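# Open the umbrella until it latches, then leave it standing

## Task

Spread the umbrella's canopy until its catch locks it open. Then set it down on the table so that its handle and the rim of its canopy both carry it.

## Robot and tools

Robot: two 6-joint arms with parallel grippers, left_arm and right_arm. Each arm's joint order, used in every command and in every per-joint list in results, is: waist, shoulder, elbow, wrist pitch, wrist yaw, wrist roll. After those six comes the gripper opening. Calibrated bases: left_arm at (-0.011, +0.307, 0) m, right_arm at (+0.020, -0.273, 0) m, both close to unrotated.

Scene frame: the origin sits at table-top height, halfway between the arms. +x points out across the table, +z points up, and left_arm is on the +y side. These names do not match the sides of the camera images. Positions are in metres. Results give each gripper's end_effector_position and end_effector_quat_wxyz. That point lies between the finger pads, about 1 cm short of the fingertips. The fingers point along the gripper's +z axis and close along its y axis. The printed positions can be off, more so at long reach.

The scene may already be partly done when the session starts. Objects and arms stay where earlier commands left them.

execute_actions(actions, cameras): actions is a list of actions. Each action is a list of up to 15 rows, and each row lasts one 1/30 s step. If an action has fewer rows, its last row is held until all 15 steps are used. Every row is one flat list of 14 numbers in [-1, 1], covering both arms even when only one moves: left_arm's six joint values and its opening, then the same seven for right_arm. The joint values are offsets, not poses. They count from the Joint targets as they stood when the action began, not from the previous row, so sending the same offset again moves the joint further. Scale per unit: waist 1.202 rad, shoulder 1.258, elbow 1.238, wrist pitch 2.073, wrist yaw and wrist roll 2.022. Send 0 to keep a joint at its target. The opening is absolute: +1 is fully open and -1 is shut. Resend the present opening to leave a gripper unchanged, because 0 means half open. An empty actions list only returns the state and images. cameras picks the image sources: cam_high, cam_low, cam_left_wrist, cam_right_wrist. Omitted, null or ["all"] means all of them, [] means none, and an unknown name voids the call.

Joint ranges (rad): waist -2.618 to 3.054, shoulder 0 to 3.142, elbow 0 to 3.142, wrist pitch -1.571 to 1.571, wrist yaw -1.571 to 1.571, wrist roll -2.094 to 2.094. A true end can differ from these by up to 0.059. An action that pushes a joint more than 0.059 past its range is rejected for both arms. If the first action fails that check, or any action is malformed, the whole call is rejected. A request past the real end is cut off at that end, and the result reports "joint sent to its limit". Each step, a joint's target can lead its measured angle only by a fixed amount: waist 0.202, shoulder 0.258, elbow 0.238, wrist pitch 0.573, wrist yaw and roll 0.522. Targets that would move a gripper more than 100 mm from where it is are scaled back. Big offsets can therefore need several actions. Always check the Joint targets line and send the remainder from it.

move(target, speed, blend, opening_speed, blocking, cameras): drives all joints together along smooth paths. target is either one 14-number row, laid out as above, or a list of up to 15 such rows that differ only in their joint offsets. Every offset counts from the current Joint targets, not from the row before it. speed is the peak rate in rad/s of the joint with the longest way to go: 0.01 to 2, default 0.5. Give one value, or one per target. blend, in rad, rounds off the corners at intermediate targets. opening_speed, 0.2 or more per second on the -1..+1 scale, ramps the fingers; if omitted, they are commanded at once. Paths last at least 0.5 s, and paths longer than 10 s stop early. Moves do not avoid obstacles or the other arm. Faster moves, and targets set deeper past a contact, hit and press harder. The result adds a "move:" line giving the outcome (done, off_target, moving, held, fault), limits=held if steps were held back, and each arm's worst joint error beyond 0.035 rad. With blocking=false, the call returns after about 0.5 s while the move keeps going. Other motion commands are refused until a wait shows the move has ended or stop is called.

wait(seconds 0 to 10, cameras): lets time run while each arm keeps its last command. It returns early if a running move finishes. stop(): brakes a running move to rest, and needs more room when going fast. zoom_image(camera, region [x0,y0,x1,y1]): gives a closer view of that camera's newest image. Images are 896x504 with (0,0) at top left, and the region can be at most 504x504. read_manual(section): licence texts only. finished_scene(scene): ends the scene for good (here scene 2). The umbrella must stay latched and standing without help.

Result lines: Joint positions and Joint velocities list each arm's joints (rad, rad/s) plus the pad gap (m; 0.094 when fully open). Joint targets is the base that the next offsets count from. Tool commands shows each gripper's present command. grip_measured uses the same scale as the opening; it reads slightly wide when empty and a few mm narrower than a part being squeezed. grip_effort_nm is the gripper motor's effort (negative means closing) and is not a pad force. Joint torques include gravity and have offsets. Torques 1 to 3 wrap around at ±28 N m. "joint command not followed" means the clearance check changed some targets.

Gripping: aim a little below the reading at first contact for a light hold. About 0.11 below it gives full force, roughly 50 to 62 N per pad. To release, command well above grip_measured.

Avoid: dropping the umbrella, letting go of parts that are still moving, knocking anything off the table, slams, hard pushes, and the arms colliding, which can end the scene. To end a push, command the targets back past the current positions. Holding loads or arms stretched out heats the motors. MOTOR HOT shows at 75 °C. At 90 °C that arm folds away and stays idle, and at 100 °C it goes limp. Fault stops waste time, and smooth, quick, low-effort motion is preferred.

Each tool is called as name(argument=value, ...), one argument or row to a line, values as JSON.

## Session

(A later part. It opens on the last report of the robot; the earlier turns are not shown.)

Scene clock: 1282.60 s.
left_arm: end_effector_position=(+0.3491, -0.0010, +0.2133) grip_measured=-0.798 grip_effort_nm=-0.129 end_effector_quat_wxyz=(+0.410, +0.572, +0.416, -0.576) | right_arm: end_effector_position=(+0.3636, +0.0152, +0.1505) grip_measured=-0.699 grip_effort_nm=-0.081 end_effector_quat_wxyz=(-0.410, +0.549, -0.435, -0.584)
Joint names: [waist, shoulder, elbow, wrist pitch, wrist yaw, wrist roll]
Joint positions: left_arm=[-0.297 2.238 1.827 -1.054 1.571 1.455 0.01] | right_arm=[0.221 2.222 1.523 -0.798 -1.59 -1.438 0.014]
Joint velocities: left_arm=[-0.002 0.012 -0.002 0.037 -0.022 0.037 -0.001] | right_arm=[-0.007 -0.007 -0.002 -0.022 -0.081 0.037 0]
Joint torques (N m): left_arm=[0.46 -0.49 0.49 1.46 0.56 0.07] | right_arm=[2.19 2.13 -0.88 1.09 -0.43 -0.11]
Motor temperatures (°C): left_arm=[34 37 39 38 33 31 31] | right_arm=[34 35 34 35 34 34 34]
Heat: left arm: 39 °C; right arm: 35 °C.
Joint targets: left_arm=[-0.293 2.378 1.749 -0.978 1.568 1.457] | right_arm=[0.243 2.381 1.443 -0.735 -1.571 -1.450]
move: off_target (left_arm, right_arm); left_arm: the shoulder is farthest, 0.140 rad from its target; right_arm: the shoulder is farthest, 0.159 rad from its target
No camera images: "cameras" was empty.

execute_actions(
  actions=[],
  cameras=["cam_high", "cam_left_wrist", "cam_right_wrist", "cam_low"],
)

Scene clock: 1298.40 s.
left_arm: end_effector_position=(+0.3491, -0.0010, +0.2133) grip_measured=-0.798 grip_effort_nm=-0.134 end_effector_quat_wxyz=(+0.410, +0.572, +0.416, -0.576) | right_arm: end_effector_position=(+0.3636, +0.0152, +0.1505) grip_measured=-0.699 grip_effort_nm=-0.081 end_effector_quat_wxyz=(-0.410, +0.549, -0.435, -0.584)
Joint names: [waist, shoulder, elbow, wrist pitch, wrist yaw, wrist roll]
Joint positions: left_arm=[-0.297 2.238 1.827 -1.054 1.571 1.455 0.01] | right_arm=[0.221 2.222 1.523 -0.798 -1.59 -1.438 0.014]
Joint velocities: left_arm=[-0.002 -0.007 -0.002 -0.066 -0.051 -0.066 -0.001] | right_arm=[-0.007 0.012 -0.007 0.007 -0.007 0.051 0.001]
Joint torques (N m): left_arm=[0.46 -0.5 0.49 1.46 0.56 0.08] | right_arm=[2.21 2.14 -0.87 1.09 -0.43 -0.11]
Motor temperatures (°C): left_arm=[34 36 39 38 33 31 31] | right_arm=[34 35 34 35 34 34 34]
Heat: left arm: 39 °C; right arm: 35 °C.
Joint targets: left_arm=[-0.293 2.378 1.749 -0.978 1.568 1.457] | right_arm=[0.243 2.381 1.443 -0.735 -1.571 -1.450]
Tool commands: left_gripper/opening=-0.8 right_gripper/opening=-0.7

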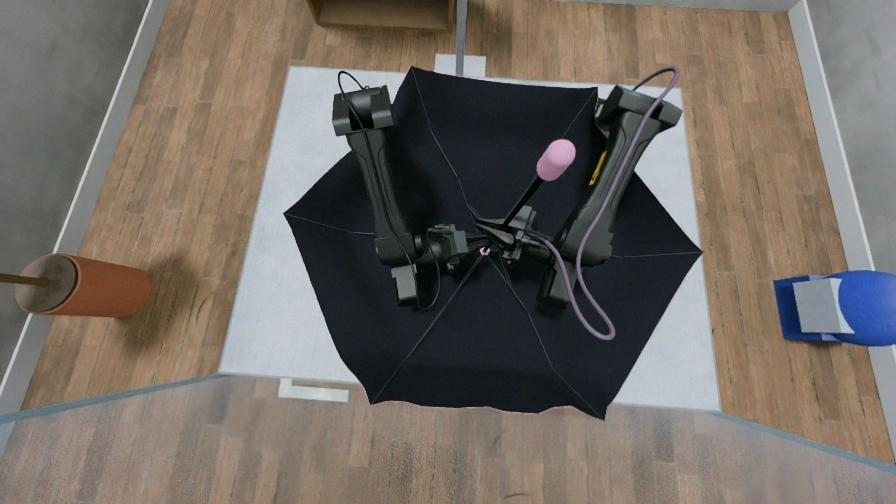

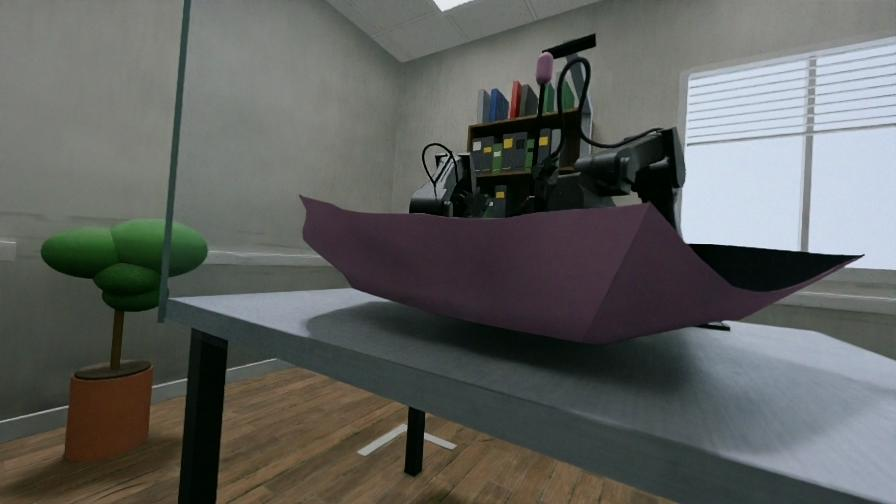

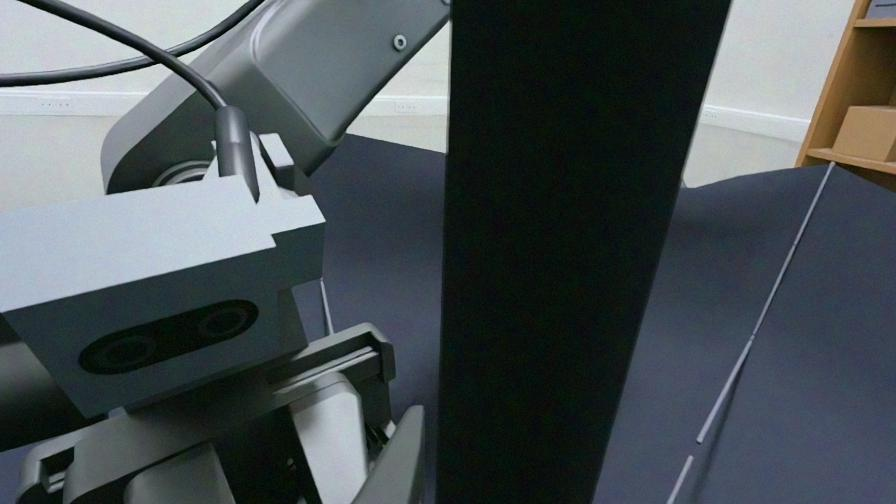

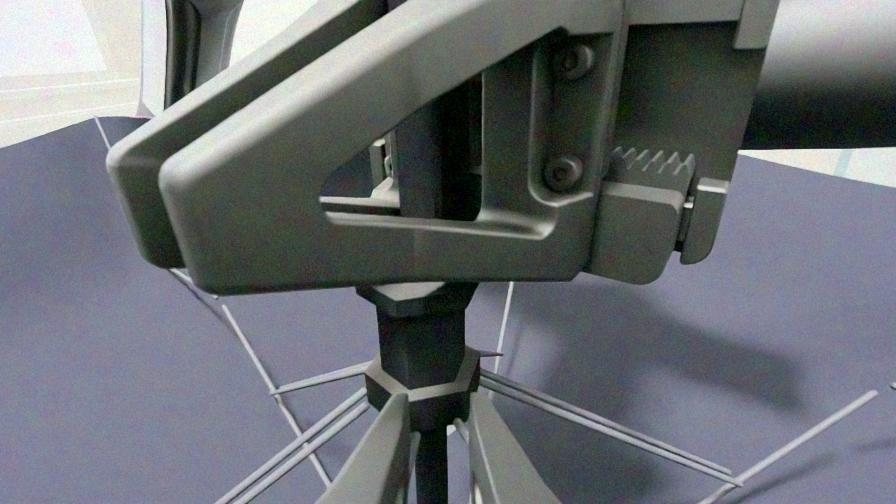

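zoom_image(
  camera="cam_right_wrist",
  region=[300, 240, 560, 500],
)

Scaled by 1.938 from the camera's 896x504 image, which has a finer 1280x720 frame.

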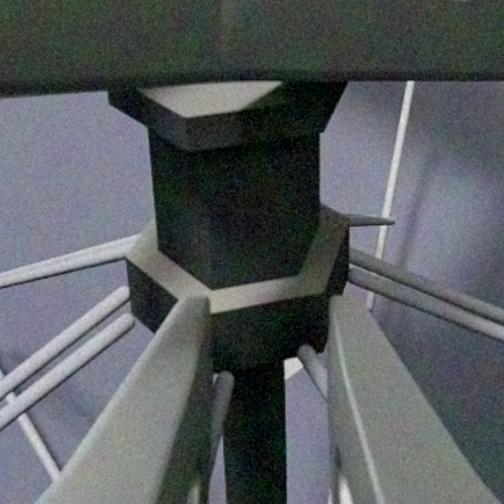

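zoom_image(
  camera="cam_high",
  region=[520, 50, 720, 260],
)

zoom_image(
  camera="cam_high",
  region=[270, 50, 470, 260],
)

Scaled by 2.400 from the camera's 896x504 image, which has a finer 1280x720 frame.

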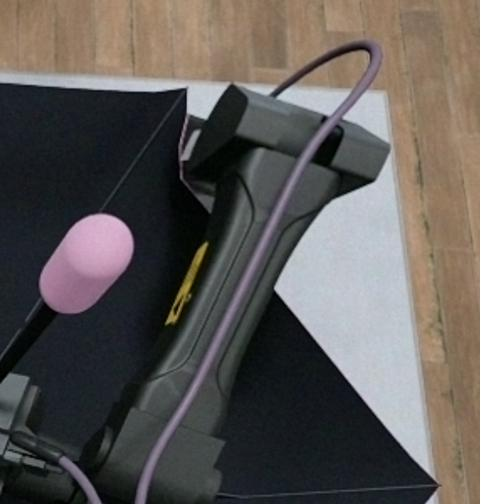

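Scaled by 2.400 from the camera's 896x504 image, which has a finer 1280x720 frame.

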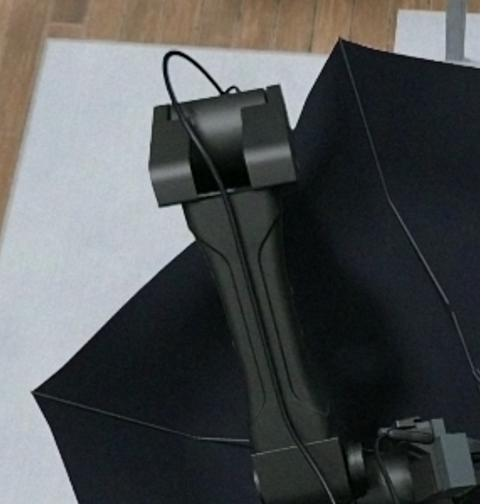

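move(
  target=[0, 0.0286, -0.0137, 0, 0, 0, -0.8, 0, -0.0286, 0.0145, 0, 0, 0, -0.7],
  speed=0.1,
  cameras=[],
)

Scene clock: 1366.70 s.
left_arm: end_effector_position=(+0.3488, -0.0009, +0.2121) grip_measured=-0.798 grip_effort_nm=-0.134 end_effector_quat_wxyz=(+0.409, +0.571, +0.417, -0.577) | right_arm: end_effector_position=(+0.3638, +0.0153, +0.1528) grip_measured=-0.699 grip_effort_nm=-0.090 end_effector_quat_wxyz=(-0.414, +0.551, -0.431, -0.582)
Joint names: [waist, shoulder, elbow, wrist pitch, wrist yaw, wrist roll]
Joint positions: left_arm=[-0.297 2.239 1.824 -1.054 1.571 1.455 0.01] | right_arm=[0.221 2.216 1.523 -0.791 -1.59 -1.438 0.014]
Joint velocities: left_arm=[0.007 0.007 -0.022 -0.007 0.007 0.007 0] | right_arm=[-0.022 0.012 0.017 0.037 0.037 0.007 0]
Joint torques (N m): left_arm=[0.46 2.25 -0.57 1.46 0.55 0.08] | right_arm=[2.19 -0.35 0.7 1 -0.43 -0.11]
Motor temperatures (°C): left_arm=[34 36 38 38 33 31 31] | right_arm=[34 35 34 35 34 34 34]
Heat: left arm: 38 °C; right arm: 35 °C.
Joint targets: left_arm=[-0.293 2.414 1.732 -0.978 1.568 1.457] | right_arm=[0.243 2.345 1.460 -0.735 -1.571 -1.450]
move: off_target (left_arm, right_arm); left_arm: the shoulder is farthest, 0.175 rad from its target; right_arm: the shoulder is farthest, 0.129 rad from its target
No camera images: "cameras" was empty.

move(
  target=[0, 0, 0, 0, 0, 0, -0.8, 0, -0.0286, 0.0145, 0, 0, 0, -0.7],
  speed=0.1,
  cameras=[],
)

move(
  target=[0, 0, 0, 0, 0, 0, -0.8, 0, -0.0286, 0.0145, 0, 0, 0, -0.7],
  speed=0.1,
  cameras=["cam_right_wrist"],
)

Scene clock: 1368.93 s.
left_arm: end_effector_position=(+0.3488, -0.0009, +0.2121) grip_measured=-0.798 grip_effort_nm=-0.139 end_effector_quat_wxyz=(+0.409, +0.571, +0.417, -0.577) | right_arm: end_effector_position=(+0.3637, +0.0153, +0.1559) grip_measured=-0.699 grip_effort_nm=-0.081 end_effector_quat_wxyz=(-0.416, +0.554, -0.429, -0.580)
Joint names: [waist, shoulder, elbow, wrist pitch, wrist yaw, wrist roll]
Joint positions: left_arm=[-0.297 2.239 1.824 -1.054 1.571 1.455 0.01] | right_arm=[0.221 2.208 1.523 -0.789 -1.59 -1.438 0.014]
Joint velocities: left_arm=[-0.007 -0.007 0.012 0.022 -0.051 0.081 0] | right_arm=[0.012 0.017 -0.007 -0.022 -0.037 -0.022 0]
Joint torques (N m): left_arm=[0.44 2.22 -0.57 1.46 0.56 0.08] | right_arm=[2.17 -2.35 2.22 0.99 -0.43 -0.1]
Motor temperatures (°C): left_arm=[34 36 38 38 33 31 31] | right_arm=[34 35 34 35 34 34 34]
Heat: left arm: 38 °C; right arm: 35 °C.
Joint targets: left_arm=[-0.293 2.414 1.732 -0.978 1.568 1.457] | right_arm=[0.243 2.309 1.478 -0.735 -1.571 -1.450]
move: off_target (left_arm, right_arm); left_arm: the shoulder is farthest, 0.175 rad from its target; right_arm: the shoulder is farthest, 0.101 rad from its target
No camera images: "cameras" was empty.

Scene clock: 1369.63 s.
left_arm: end_effector_position=(+0.3488, -0.0009, +0.2121) grip_measured=-0.798 grip_effort_nm=-0.129 end_effector_quat_wxyz=(+0.409, +0.571, +0.417, -0.577) | right_arm: end_effector_position=(+0.3636, +0.0153, +0.1572) grip_measured=-0.699 grip_effort_nm=-0.081 end_effector_quat_wxyz=(-0.418, +0.555, -0.427, -0.579)
Joint names: [waist, shoulder, elbow, wrist pitch, wrist yaw, wrist roll]
Joint positions: left_arm=[-0.297 2.239 1.824 -1.054 1.571 1.455 0.01] | right_arm=[0.221 2.205 1.523 -0.788 -1.59 -1.438 0.014]
Joint velocities: left_arm=[0.007 0.002 0.002 -0.037 0.022 0.022 0] | right_arm=[0.012 0.002 0.002 0.022 0.037 -0.007 0]
Joint torques (N m): left_arm=[0.47 2.21 -0.57 1.47 0.56 0.07] | right_arm=[2.21 -4.68 3.71 0.98 -0.45 -0.11]
Motor temperatures (°C): left_arm=[34 36 38 38 33 31 31] | right_arm=[34 35 34 35 34 34 34]
Heat: left arm: 38 °C; right arm: 35 °C.
Joint targets: left_arm=[-0.293 2.414 1.732 -0.978 1.568 1.457] | right_arm=[0.243 2.273 1.496 -0.735 -1.571 -1.450]
move: off_target (left_arm, right_arm); left_arm: the shoulder is farthest, 0.175 rad from its target; right_arm: the shoulder is farthest, 0.068 rad from its target
Images, in order (width x height): cam_right_wrist 896x504.

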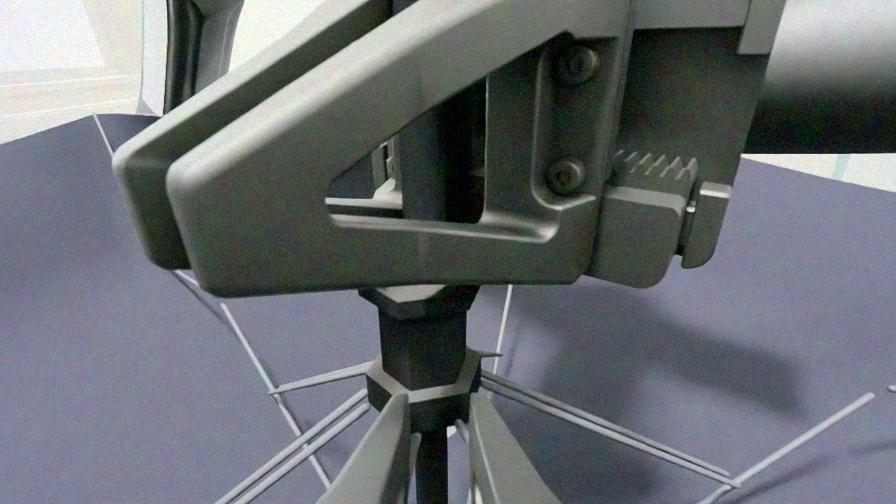

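move(
  target=[0, 0, 0, 0, 0, 0, -0.8, 0, -0.0286, 0.0145, 0, 0, 0, -0.7],
  speed=0.1,
  cameras=[],
)

move(
  target=[0, 0, 0, 0, 0, 0, -0.8, 0, -0.0286, 0.0145, 0, 0, 0, -0.7],
  speed=0.1,
  cameras=["cam_right_wrist"],
)

Scene clock: 1375.70 s.
left_arm: end_effector_position=(+0.3488, -0.0009, +0.2121) grip_measured=-0.798 grip_effort_nm=-0.134 end_effector_quat_wxyz=(+0.409, +0.571, +0.417, -0.577) | right_arm: end_effector_position=(+0.3636, +0.0153, +0.1586) grip_measured=-0.699 grip_effort_nm=-0.076 end_effector_quat_wxyz=(-0.419, +0.556, -0.426, -0.578)
Joint names: [waist, shoulder, elbow, wrist pitch, wrist yaw, wrist roll]
Joint positions: left_arm=[-0.297 2.239 1.824 -1.054 1.571 1.455 0.01] | right_arm=[0.221 2.201 1.523 -0.786 -1.59 -1.438 0.014]
Joint velocities: left_arm=[-0.007 -0.012 -0.017 0.066 -0.051 -0.037 0] | right_arm=[-0.007 0.002 -0.012 -0.007 -0.037 0.007 0.001]
Joint torques (N m): left_arm=[0.44 2.22 -0.59 1.47 0.56 0.08] | right_arm=[2.17 -7.13 5.18 0.97 -0.44 -0.11]
Motor temperatures (°C): left_arm=[34 36 38 38 33 31 31] | right_arm=[34 35 34 35 34 34 34]
Heat: left arm: 38 °C; right arm: 35 °C.
Joint targets: left_arm=[-0.293 2.414 1.732 -0.978 1.568 1.457] | right_arm=[0.243 2.237 1.514 -0.735 -1.571 -1.450]
move: off_target (left_arm, right_arm); left_arm: the shoulder is farthest, 0.175 rad from its target; right_arm: the wrist pitch is farthest, 0.051 rad from its target
No camera images: "cameras" was empty.

Scene clock: 1376.40 s.
left_arm: end_effector_position=(+0.3483, -0.0007, +0.2142) grip_measured=-0.798 grip_effort_nm=-0.134 end_effector_quat_wxyz=(+0.409, +0.571, +0.417, -0.577) | right_arm: end_effector_position=(+0.3634, +0.0152, +0.1619) grip_measured=-0.699 grip_effort_nm=-0.081 end_effector_quat_wxyz=(-0.422, +0.558, -0.423, -0.576)
Joint names: [waist, shoulder, elbow, wrist pitch, wrist yaw, wrist roll]
Joint positions: left_arm=[-0.297 2.234 1.824 -1.055 1.571 1.452 0.01] | right_arm=[0.221 2.193 1.523 -0.784 -1.59 -1.438 0.014]
Joint velocities: left_arm=[-0.012 -0.002 -0.012 0.007 -0.007 0.022 0.001] | right_arm=[-0.007 -0.007 0.012 -0.007 0.037 0.007 0]
Joint torques (N m): left_arm=[0.46 2.62 -0.57 1.48 0.56 0.1] | right_arm=[2.18 -9.1 6.71 0.96 -0.43 -0.11]
Motor temperatures (°C): left_arm=[34 36 38 38 33 31 31] | right_arm=[34 35 34 35 34 34 34]
Heat: left arm: 38 °C; right arm: 35 °C.
Joint targets: left_arm=[-0.293 2.414 1.732 -0.978 1.568 1.457] | right_arm=[0.243 2.201 1.532 -0.735 -1.571 -1.450]
move: off_target (left_arm, right_arm); left_arm: the shoulder is farthest, 0.180 rad from its target; right_arm: the wrist pitch is farthest, 0.049 rad from its target
Images, in order (width x height): cam_right_wrist 896x504.

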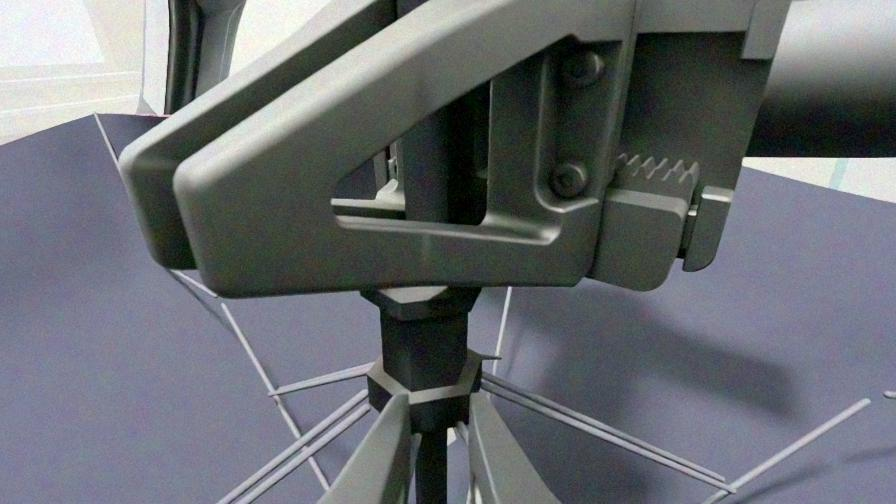

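zoom_image(
  camera="cam_right_wrist",
  region=[300, 240, 560, 500],
)

Scaled by 1.938 from the camera's 896x504 image, which has a finer 1280x720 frame.

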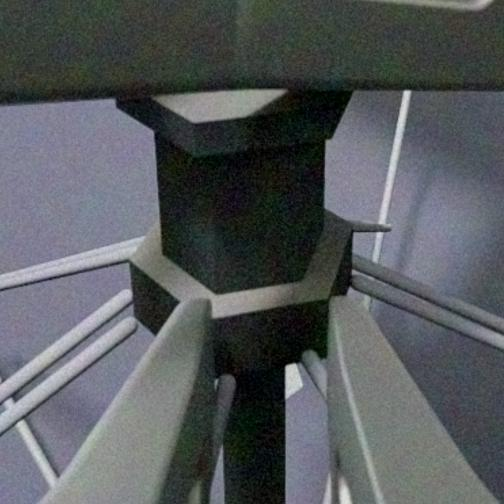

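move(
  target=[0, 0, 0, 0, 0, 0, -0.8, -0.0607, -0.0493, -0.084, 0.0203, 0, 0, -0.7],
  speed=0.1,
  cameras=["cam_right_wrist"],
)

Scene clock: 1388.57 s.
left_arm: end_effector_position=(+0.3485, -0.0008, +0.2181) grip_measured=-0.798 grip_effort_nm=-0.139 end_effector_quat_wxyz=(+0.410, +0.572, +0.416, -0.576) | right_arm: end_effector_position=(+0.3643, -0.0014, +0.1576) grip_measured=-0.699 grip_effort_nm=-0.081 end_effector_quat_wxyz=(-0.438, +0.553, -0.430, -0.564)
Joint names: [waist, shoulder, elbow, wrist pitch, wrist yaw, wrist roll]
Joint positions: left_arm=[-0.297 2.229 1.83 -1.055 1.571 1.442 0.01] | right_arm=[0.181 2.159 1.449 -0.727 -1.59 -1.438 0.014]
Joint velocities: left_arm=[-0.007 -0.002 0.022 -0.066 -0.007 0.022 0.001] | right_arm=[-0.007 -0.007 0.002 -0.007 -0.022 -0.007 0.001]
Joint torques (N m): left_arm=[0.47 2.8 -0.94 1.47 0.55 0.2] | right_arm=[-1.1 -11.04 4.21 0.84 -0.45 -0.11]
Motor temperatures (°C): left_arm=[34 36 38 38 33 31 31] | right_arm=[34 36 34 35 34 34 34]
Heat: left arm: 38 °C; right arm: 36 °C.
Joint targets: left_arm=[-0.293 2.411 1.734 -0.980 1.568 1.457] | right_arm=[0.170 2.139 1.428 -0.693 -1.571 -1.450]
move: off_target (left_arm); left_arm: the shoulder is farthest, 0.185 rad from its target
Images, in order (width x height): cam_right_wrist 896x504.

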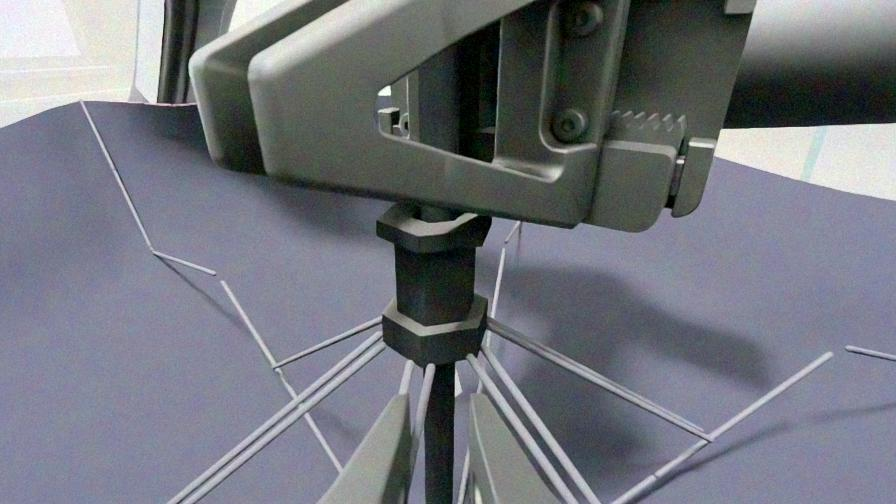

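zoom_image(
  camera="cam_right_wrist",
  region=[340, 180, 540, 480],
)

Scaled by 1.680 from the camera's 896x504 image, which has a finer 1280x720 frame.

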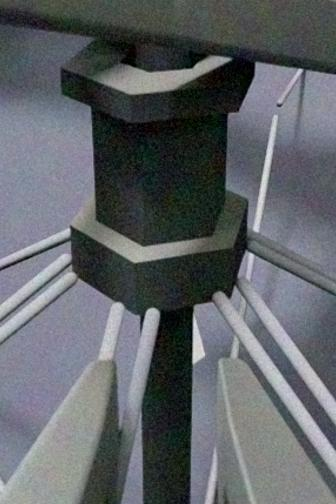

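zoom_image(
  camera="cam_right_wrist",
  region=[0, 80, 420, 500],
)

zoom_image(
  camera="cam_right_wrist",
  region=[480, 200, 896, 500],
)

Scaled by 1.200 from the camera's 896x504 image, which has a finer 1280x720 frame.

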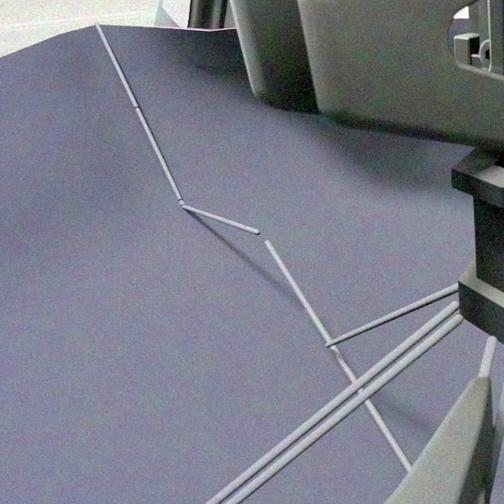

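Scaled by 1.212 from the camera's 896x504 image, which has a finer 1280x720 frame.

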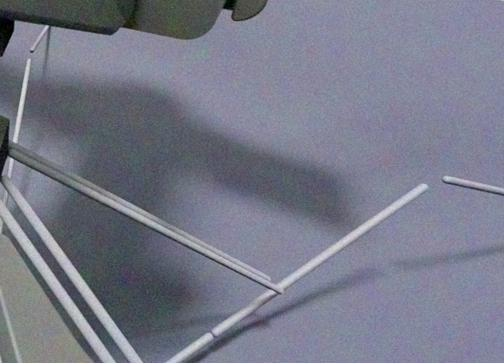

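move(
  target=[0, 0, 0, 0, 0, 0, -0.8, -0.1839, -0.1733, -0.1664, -0.028, 0, 0, -0.7],
  speed=0.25,
  cameras=["cam_right_wrist", "cam_high"],
)

Scene clock: 1525.23 s.
left_arm: end_effector_position=(+0.3484, -0.0008, +0.2214) grip_measured=-0.798 grip_effort_nm=-0.134 end_effector_quat_wxyz=(+0.411, +0.572, +0.416, -0.576) | right_arm: end_effector_position=(+0.3698, -0.0889, +0.1789) grip_measured=-0.699 grip_effort_nm=-0.081 end_effector_quat_wxyz=(+0.496, -0.505, +0.498, +0.502)
Joint names: [waist, shoulder, elbow, wrist pitch, wrist yaw, wrist roll]
Joint positions: left_arm=[-0.297 2.223 1.834 -1.055 1.571 1.435 0.01] | right_arm=[-0.052 1.951 1.241 -0.728 -1.565 -1.44 0.014]
Joint velocities: left_arm=[0.002 0.002 -0.002 -0.051 -0.095 -0.007 0] | right_arm=[0.012 0.022 -0.002 -0.066 -0.022 -0.051 0]
Joint torques (N m): left_arm=[0.43 2.76 -1.03 1.46 0.56 0.28] | right_arm=[0.13 -10.43 4.36 0.32 -0.7 -0.09]
Motor temperatures (°C): left_arm=[34 35 38 38 33 31 31] | right_arm=[34 43 34 34 33 34 34]
Heat: left arm: 38 °C; right arm: 43 °C.
Joint targets: left_arm=[-0.293 2.405 1.737 -0.982 1.568 1.456] | right_arm=[-0.051 1.921 1.222 -0.751 -1.571 -1.450]
move: off_target (left_arm); left_arm: the shoulder is farthest, 0.188 rad from its target
Images, in order (width x height): cam_high 896x504, cam_right_wrist 896x504.

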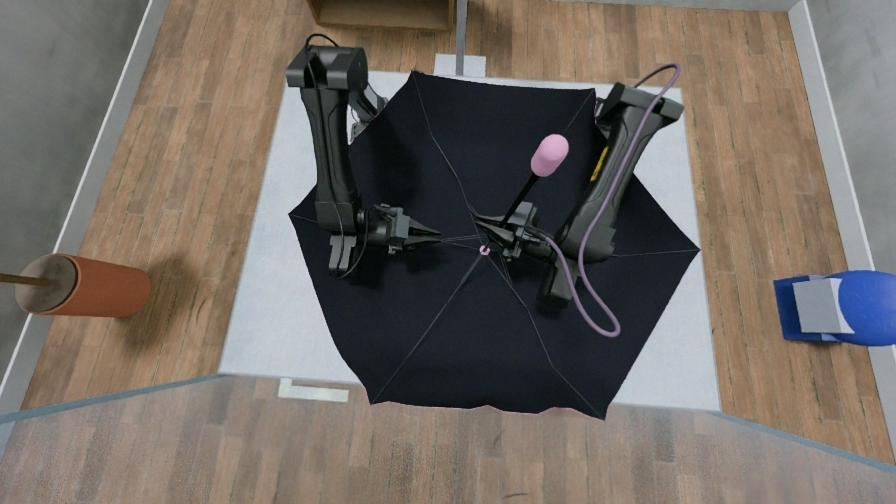

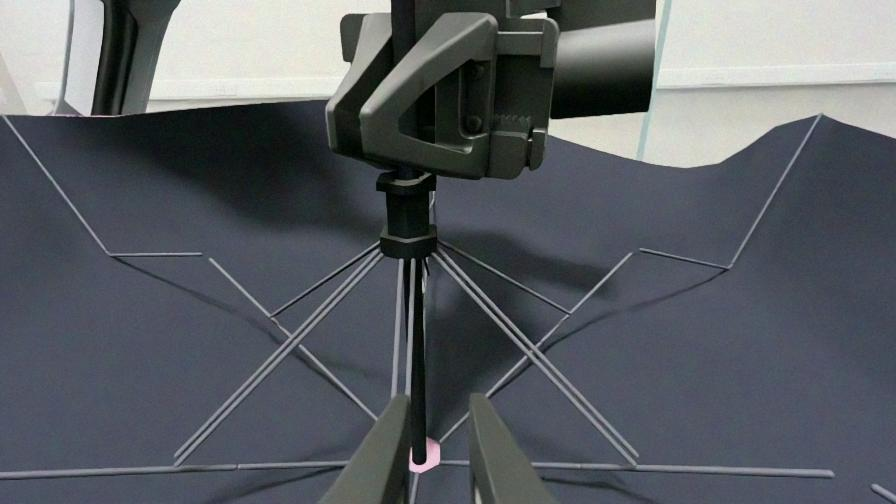

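move(
  target=[
    [0, 0, 0, 0, 0, 0, -0.8, 0, -0.7623, -0.1438, -0.3613, 0, 0, -0.7],
    [0, 0, 0, 0, 0, 0, -0.8, 0, -0.7623, -0.1438, 0.3227, 0.777, 0.7171, -0.7],
  ],
  speed=0.7,
  cameras=["cam_right_wrist", "cam_high"],
)

Scene clock: 1540.40 s.
left_arm: end_effector_position=(+0.3484, -0.0008, +0.2214) grip_measured=-0.798 grip_effort_nm=-0.139 end_effector_quat_wxyz=(+0.411, +0.572, +0.416, -0.576) | right_arm: end_effector_position=(+0.3760, -0.2648, +0.4190) grip_measured=-0.699 grip_effort_nm=-0.085 end_effector_quat_wxyz=(+0.707, -0.013, +0.707, +0.006)
Joint names: [waist, shoulder, elbow, wrist pitch, wrist yaw, wrist roll]
Joint positions: left_arm=[-0.297 2.223 1.834 -1.055 1.571 1.435 0.01] | right_arm=[-0.052 0.963 1.062 -0.099 -0.013 -0.011 0.014]
Joint velocities: left_arm=[-0.012 0.012 0.007 -0.11 -0.007 -0.007 0] | right_arm=[0.007 0.017 0.007 -0.007 0.007 -0.037 -0.001]
Joint torques (N m): left_arm=[0.43 2.76 -1.02 1.47 0.56 0.28] | right_arm=[0.1 -1.78 5.93 2.04 0.13 0.12]
Motor temperatures (°C): left_arm=[34 35 38 38 33 31 31] | right_arm=[34 41 34 35 34 34 34]
Heat: left arm: 38 °C; right arm: 41 °C.
Joint targets: left_arm=[-0.293 2.405 1.737 -0.982 1.568 1.456] | right_arm=[-0.051 0.962 1.044 -0.082 0.000 0.000]
move: off_target (left_arm); left_arm: the shoulder is farthest, 0.182 rad from its target
Images, in order (width x height): cam_high 896x504, cam_right_wrist 896x504.

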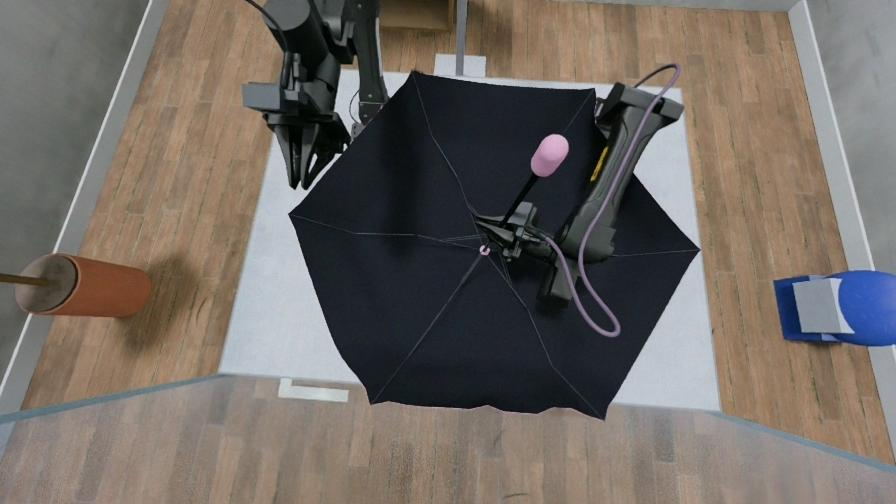

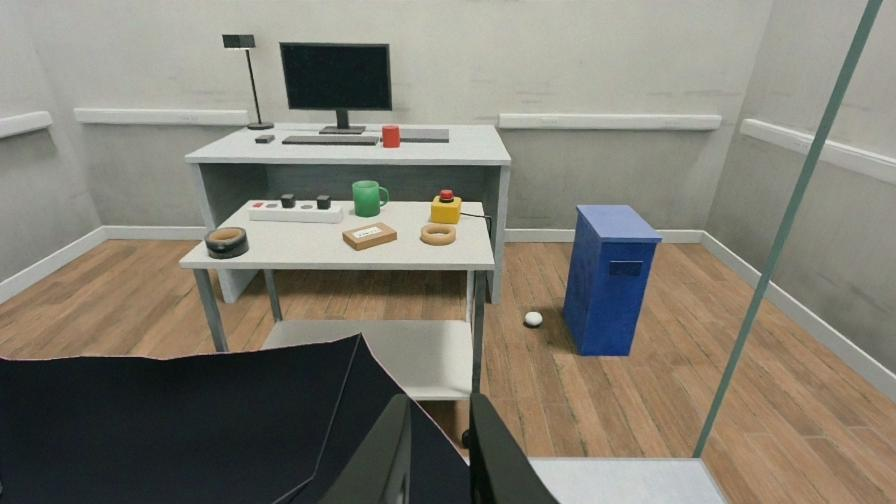

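move(
  target=[0, 0, 0, 0, 0, 0, -0.8, 0.6073, 0, 0, 0, 0, 0, 0.0],
  speed=0.5,
  cameras=["cam_right_wrist", "cam_high"],
)

Scene clock: 1544.30 s.
left_arm: end_effector_position=(+0.3484, -0.0008, +0.2214) grip_measured=-0.798 grip_effort_nm=-0.139 end_effector_quat_wxyz=(+0.411, +0.572, +0.416, -0.576) | right_arm: end_effector_position=(+0.2814, -0.0314, +0.4192) grip_measured=-0.002 grip_effort_nm=0.076 end_effector_quat_wxyz=(+0.660, -0.261, +0.657, +0.255)
Joint names: [waist, shoulder, elbow, wrist pitch, wrist yaw, wrist roll]
Joint positions: left_arm=[-0.297 2.223 1.834 -1.055 1.571 1.435 0.01] | right_arm=[0.675 0.963 1.062 -0.098 -0.006 -0.009 0.047]
Joint velocities: left_arm=[-0.002 0.012 -0.017 0.022 -0.022 -0.022 0] | right_arm=[0.007 -0.007 -0.002 -0.081 -0.066 -0.066 0.001]
Joint torques (N m): left_arm=[0.44 2.76 -1.01 1.47 0.56 0.29] | right_arm=[0.42 -1.76 5.93 2.03 0.09 0.12]
Motor temperatures (°C): left_arm=[34 35 38 38 33 31 31] | right_arm=[34 40 34 35 33 34 34]
Heat: left arm: 38 °C; right arm: 40 °C.
Joint targets: left_arm=[-0.293 2.405 1.737 -0.982 1.568 1.456] | right_arm=[0.679 0.962 1.044 -0.082 0.000 0.000]
move: off_target (left_arm); left_arm: the shoulder is farthest, 0.182 rad from its target
Images, in order (width x height): cam_high 896x504, cam_right_wrist 896x504.

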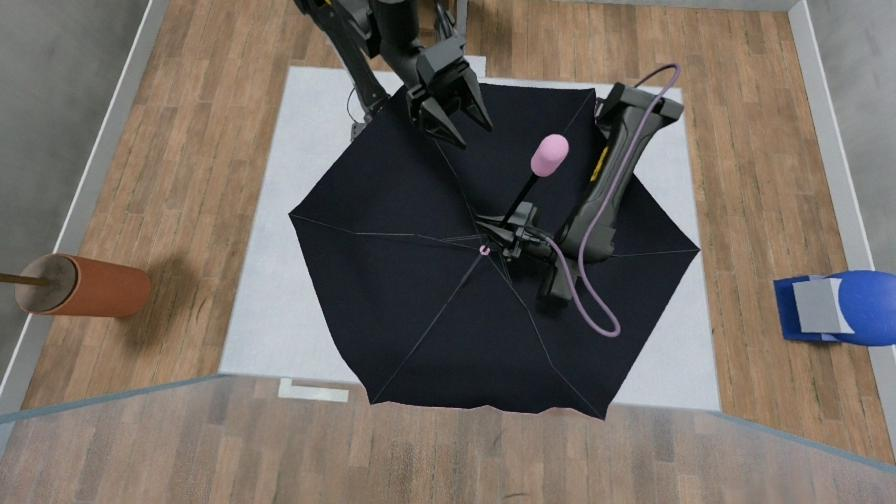

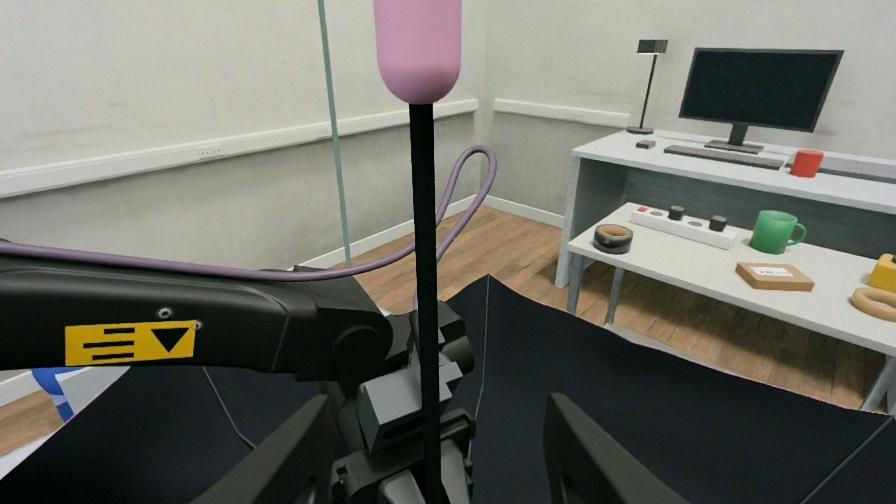

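move(
  target=[0, 0, 0, 0, 0, 0, -0.8, 0.0275, 0.1743, 0.3695, -0.1149, 0, 0, 0.0],
  speed=0.5,
  cameras=["cam_right_wrist"],
)

Scene clock: 1563.13 s.
left_arm: end_effector_position=(+0.3484, -0.0008, +0.2214) grip_measured=-0.798 grip_effort_nm=-0.139 end_effector_quat_wxyz=(+0.411, +0.572, +0.416, -0.576) | right_arm: end_effector_position=(+0.2933, -0.0040, +0.4891) grip_measured=-0.002 grip_effort_nm=0.081 end_effector_quat_wxyz=(+0.653, -0.272, +0.655, +0.265)
Joint names: [waist, shoulder, elbow, wrist pitch, wrist yaw, wrist roll]
Joint positions: left_arm=[-0.297 2.223 1.834 -1.055 1.571 1.435 0.01] | right_arm=[0.706 1.174 1.47 -0.303 -0.006 -0.009 0.047]
Joint velocities: left_arm=[0.002 -0.002 0.012 -0.037 -0.037 -0.066 -0.001] | right_arm=[-0.022 -0.022 0.002 -0.051 0.022 -0.037 0.001]
Joint torques (N m): left_arm=[0.43 2.76 -1.01 1.48 0.56 0.29] | right_arm=[0.54 -2.17 9.81 1.73 0.07 0.1]
Motor temperatures (°C): left_arm=[34 35 37 38 33 31 31] | right_arm=[34 38 34 38 33 34 34]
Heat: left arm: 38 °C; right arm: 38 °C.
Joint targets: left_arm=[-0.293 2.405 1.737 -0.982 1.568 1.456] | right_arm=[0.712 1.181 1.502 -0.320 0.000 0.000]
move: off_target (left_arm); left_arm: the shoulder is farthest, 0.182 rad from its target
Images, in order (width x height): cam_right_wrist 896x504.

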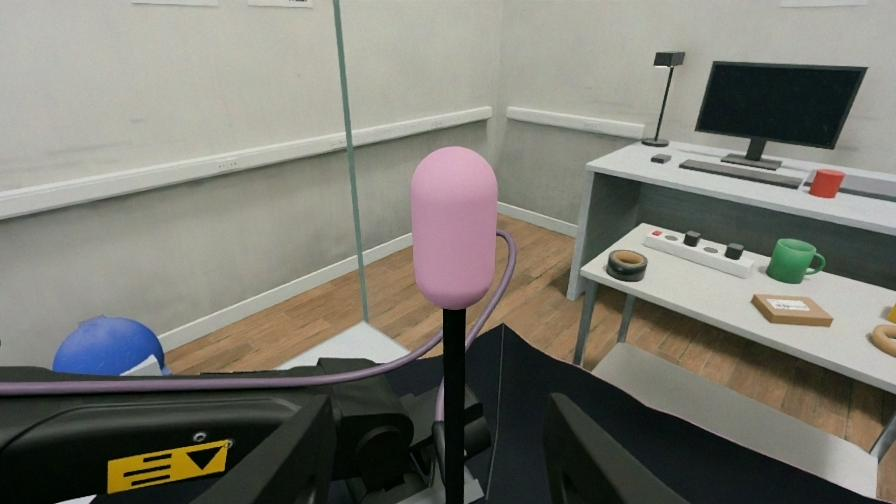

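move(
  target=[0, 0, 0, 0, 0, 0, -0.8, -0.0092, 0.2464, 0.1796, 0.0418, 0, 0, 0.3],
  speed=0.25,
  cameras=["cam_right_wrist"],
)

Scene clock: 1570.23 s.
left_arm: end_effector_position=(+0.3484, -0.0008, +0.2214) grip_measured=-0.798 grip_effort_nm=-0.134 end_effector_quat_wxyz=(+0.411, +0.572, +0.416, -0.576) | right_arm: end_effector_position=(+0.3576, +0.0587, +0.4775) grip_measured=+0.298 grip_effort_nm=0.081 end_effector_quat_wxyz=(+0.639, -0.278, +0.669, +0.259)
Joint names: [waist, shoulder, elbow, wrist pitch, wrist yaw, wrist roll]
Joint positions: left_arm=[-0.297 2.223 1.834 -1.055 1.571 1.435 0.01] | right_arm=[0.706 1.483 1.685 -0.251 -0.006 -0.009 0.061]
Joint velocities: left_arm=[-0.002 -0.002 0.007 0.022 -0.022 -0.007 0] | right_arm=[0.007 0.002 0.007 0.037 -0.007 -0.125 -0.001]
Joint torques (N m): left_arm=[0.43 2.76 -1.02 1.47 0.56 0.28] | right_arm=[-0.54 -4.78 10.58 2.04 0.07 0.1]
Motor temperatures (°C): left_arm=[34 35 37 38 33 31 31] | right_arm=[34 37 35 38 33 34 34]
Heat: left arm: 38 °C; right arm: 38 °C.
Joint targets: left_arm=[-0.293 2.405 1.737 -0.982 1.568 1.456] | right_arm=[0.701 1.491 1.724 -0.233 0.000 0.000]
move: off_target (left_arm, right_arm); left_arm: the shoulder is farthest, 0.182 rad from its target; right_arm: the elbow is farthest, 0.039 rad from its target
Images, in order (width x height): cam_right_wrist 896x504.

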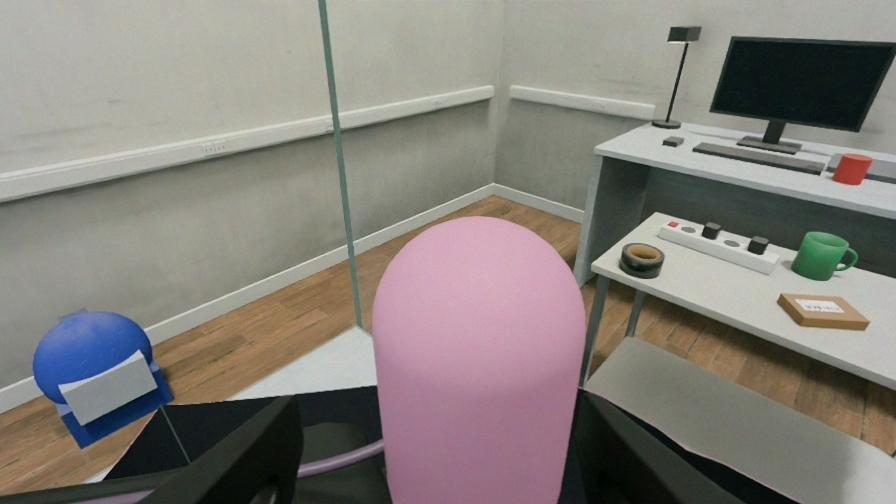

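move(
  target=[0, 0, 0, 0, 0, 0, -0.8, -0.0092, -0.0116, 0.0866, -0.0588, 0, 0, 0.3],
  speed=0.25,
  cameras=["cam_right_wrist"],
)

Scene clock: 1581.60 s.
left_arm: end_effector_position=(+0.3484, -0.0008, +0.2214) grip_measured=-0.798 grip_effort_nm=-0.134 end_effector_quat_wxyz=(+0.411, +0.572, +0.416, -0.576) | right_arm: end_effector_position=(+0.3515, +0.0454, +0.5096) grip_measured=+0.298 grip_effort_nm=0.085 end_effector_quat_wxyz=(+0.650, -0.270, +0.662, +0.259)
Joint names: [waist, shoulder, elbow, wrist pitch, wrist yaw, wrist roll]
Joint positions: left_arm=[-0.297 2.223 1.834 -1.055 1.571 1.435 0.01] | right_arm=[0.695 1.483 1.8 -0.338 -0.006 -0.009 0.061]
Joint velocities: left_arm=[-0.012 0.007 -0.007 -0.007 -0.007 0.037 -0.001] | right_arm=[-0.012 0.012 -0.007 0.037 -0.007 -0.037 0.001]
Joint torques (N m): left_arm=[0.46 2.76 -1.03 1.47 0.56 0.28] | right_arm=[-0.54 -5.6 9.59 1.73 0.07 0.1]
Motor temperatures (°C): left_arm=[34 35 37 38 33 31 31] | right_arm=[34 38 36 39 33 34 34]
Heat: left arm: 38 °C; right arm: 39 °C.
Joint targets: left_arm=[-0.293 2.405 1.737 -0.982 1.568 1.456] | right_arm=[0.690 1.476 1.831 -0.355 0.000 0.000]
move: off_target (left_arm); left_arm: the shoulder is farthest, 0.182 rad from its target
Images, in order (width x height): cam_right_wrist 896x504.

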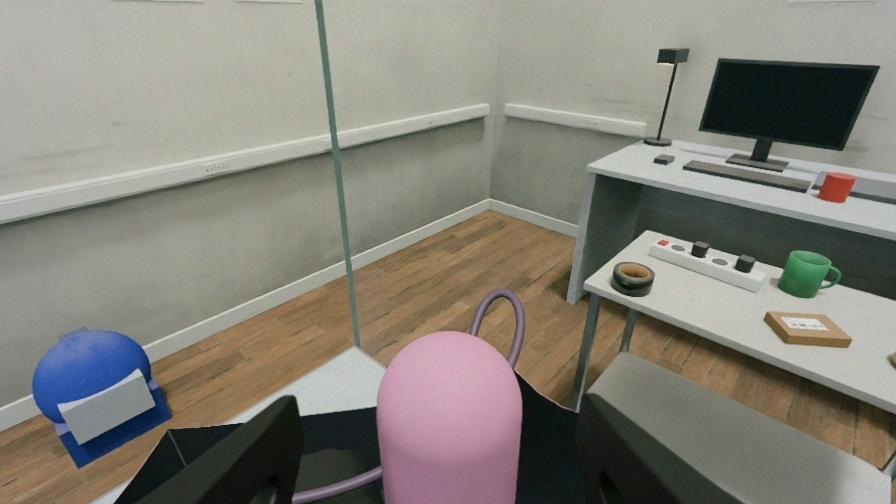

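move(
  target=[0, 0, 0, 0, 0, 0, -0.8, 0, 0.036, 0.0324, 0.0025, 0, 0, 0.3],
  speed=0.15,
  cameras=["cam_right_wrist"],
)

Scene clock: 1586.07 s.
left_arm: end_effector_position=(+0.3484, -0.0008, +0.2214) grip_measured=-0.798 grip_effort_nm=-0.139 end_effector_quat_wxyz=(+0.411, +0.572, +0.416, -0.576) | right_arm: end_effector_position=(+0.3564, +0.0500, +0.5131) grip_measured=+0.298 grip_effort_nm=0.081 end_effector_quat_wxyz=(+0.651, -0.270, +0.660, +0.260)
Joint names: [waist, shoulder, elbow, wrist pitch, wrist yaw, wrist roll]
Joint positions: left_arm=[-0.297 2.223 1.834 -1.055 1.571 1.435 0.01] | right_arm=[0.695 1.513 1.837 -0.341 -0.006 -0.009 0.061]
Joint velocities: left_arm=[-0.002 0.002 -0.002 0.037 -0.037 0.051 0] | right_arm=[-0.012 0.007 -0.012 -0.037 0.022 -0.007 0]
Joint torques (N m): left_arm=[0.43 2.76 -1.02 1.47 0.57 0.29] | right_arm=[-0.51 -4.68 9.78 1.81 0.07 0.1]
Motor temperatures (°C): left_arm=[34 35 37 38 33 31 31] | right_arm=[34 38 36 40 33 34 34]
Heat: left arm: 38 °C; right arm: 40 °C.
Joint targets: left_arm=[-0.293 2.405 1.737 -0.982 1.568 1.456] | right_arm=[0.690 1.522 1.871 -0.350 0.000 0.000]
move: off_target (left_arm); left_arm: the shoulder is farthest, 0.182 rad from its target
Images, in order (width x height): cam_right_wrist 896x504.

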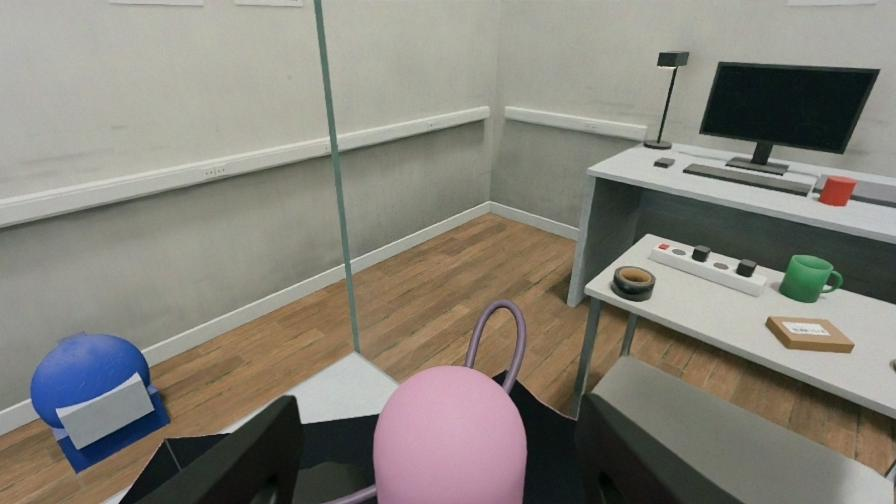

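move(
  target=[0, 0, 0, 0, 0, 0, -0.8, 0, 0, 0, 0, 0, 0, -0.45],
  speed=0.15,
  opening_speed=0.4,
  cameras=["cam_right_wrist"],
)

Scene clock: 1589.57 s.
left_arm: end_effector_position=(+0.3484, -0.0008, +0.2214) grip_measured=-0.798 grip_effort_nm=-0.129 end_effector_quat_wxyz=(+0.411, +0.572, +0.416, -0.576) | right_arm: end_effector_position=(+0.3564, +0.0500, +0.5131) grip_measured=-0.383 grip_effort_nm=-1.043 end_effector_quat_wxyz=(+0.651, -0.270, +0.660, +0.260)
Joint names: [waist, shoulder, elbow, wrist pitch, wrist yaw, wrist roll]
Joint positions: left_arm=[-0.297 2.223 1.834 -1.055 1.571 1.435 0.01] | right_arm=[0.695 1.513 1.837 -0.341 -0.006 -0.009 0.029]
Joint velocities: left_arm=[0.002 -0.002 0.002 -0.007 -0.081 -0.037 0.001] | right_arm=[0.002 -0.007 0.017 -0.066 0.007 -0.007 -0.001]
Joint torques (N m): left_arm=[0.43 2.76 -1.02 1.47 0.56 0.28] | right_arm=[-0.55 -4.62 9.87 1.79 0.09 0.09]
Motor temperatures (°C): left_arm=[34 35 37 38 33 31 31] | right_arm=[34 38 36 40 33 34 34]
Heat: left arm: 38 °C; right arm: 40 °C.
Joint targets: left_arm=[-0.293 2.405 1.737 -0.982 1.568 1.456] | right_arm=[0.690 1.522 1.871 -0.350 0.000 0.000]
move: off_target (left_arm); left_arm: the shoulder is farthest, 0.182 rad from its target
Images, in order (width x height): cam_right_wrist 896x504.

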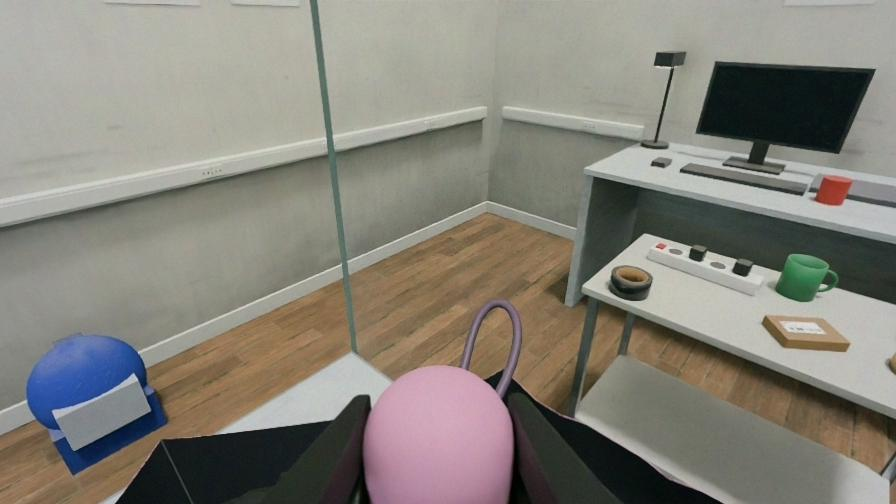

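move(
  target=[0, -0.0959, 0.1168, -0.0668, 0, 0, -0.8, 0, 0, 0, 0, 0, 0, -0.55],
  speed=0.05,
  cameras=["cam_high"],
)

Scene clock: 1609.93 s.
left_arm: end_effector_position=(+0.3443, -0.0022, +0.2351) grip_measured=-0.798 grip_effort_nm=-0.134 end_effector_quat_wxyz=(+0.408, +0.573, +0.414, -0.577) | right_arm: end_effector_position=(+0.3570, +0.0493, +0.5125) grip_measured=-0.384 grip_effort_nm=-1.062 end_effector_quat_wxyz=(+0.651, -0.269, +0.661, +0.259)
Joint names: [waist, shoulder, elbow, wrist pitch, wrist yaw, wrist roll]
Joint positions: left_arm=[-0.304 2.218 1.882 -1.148 1.571 1.474 0.01] | right_arm=[0.693 1.513 1.837 -0.344 -0.006 -0.007 0.029]
Joint velocities: left_arm=[0.002 0.002 0.002 0.007 0.007 -0.051 0] | right_arm=[-0.012 0.012 -0.002 0.007 0.051 0.007 0.001]
Joint torques (N m): left_arm=[0.94 -5.65 6.45 0.93 0.56 -0.18] | right_arm=[-0.28 -4.57 9.85 1.83 0.07 0.09]
Motor temperatures (°C): left_arm=[34 35 37 38 33 31 31] | right_arm=[34 37 37 40 33 34 35]
Heat: left arm: 38 °C; right arm: 40 °C.
Joint targets: left_arm=[-0.293 2.284 1.882 -1.121 1.569 1.456] | right_arm=[0.690 1.522 1.871 -0.350 0.000 0.000]
move: off_target (left_arm); left_arm: the shoulder is farthest, 0.067 rad from its target
Images, in order (width x height): cam_high 896x504.

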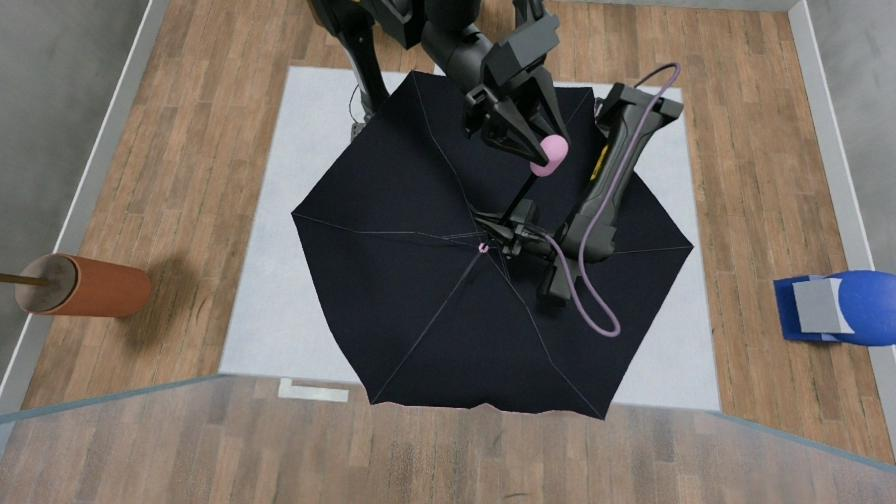

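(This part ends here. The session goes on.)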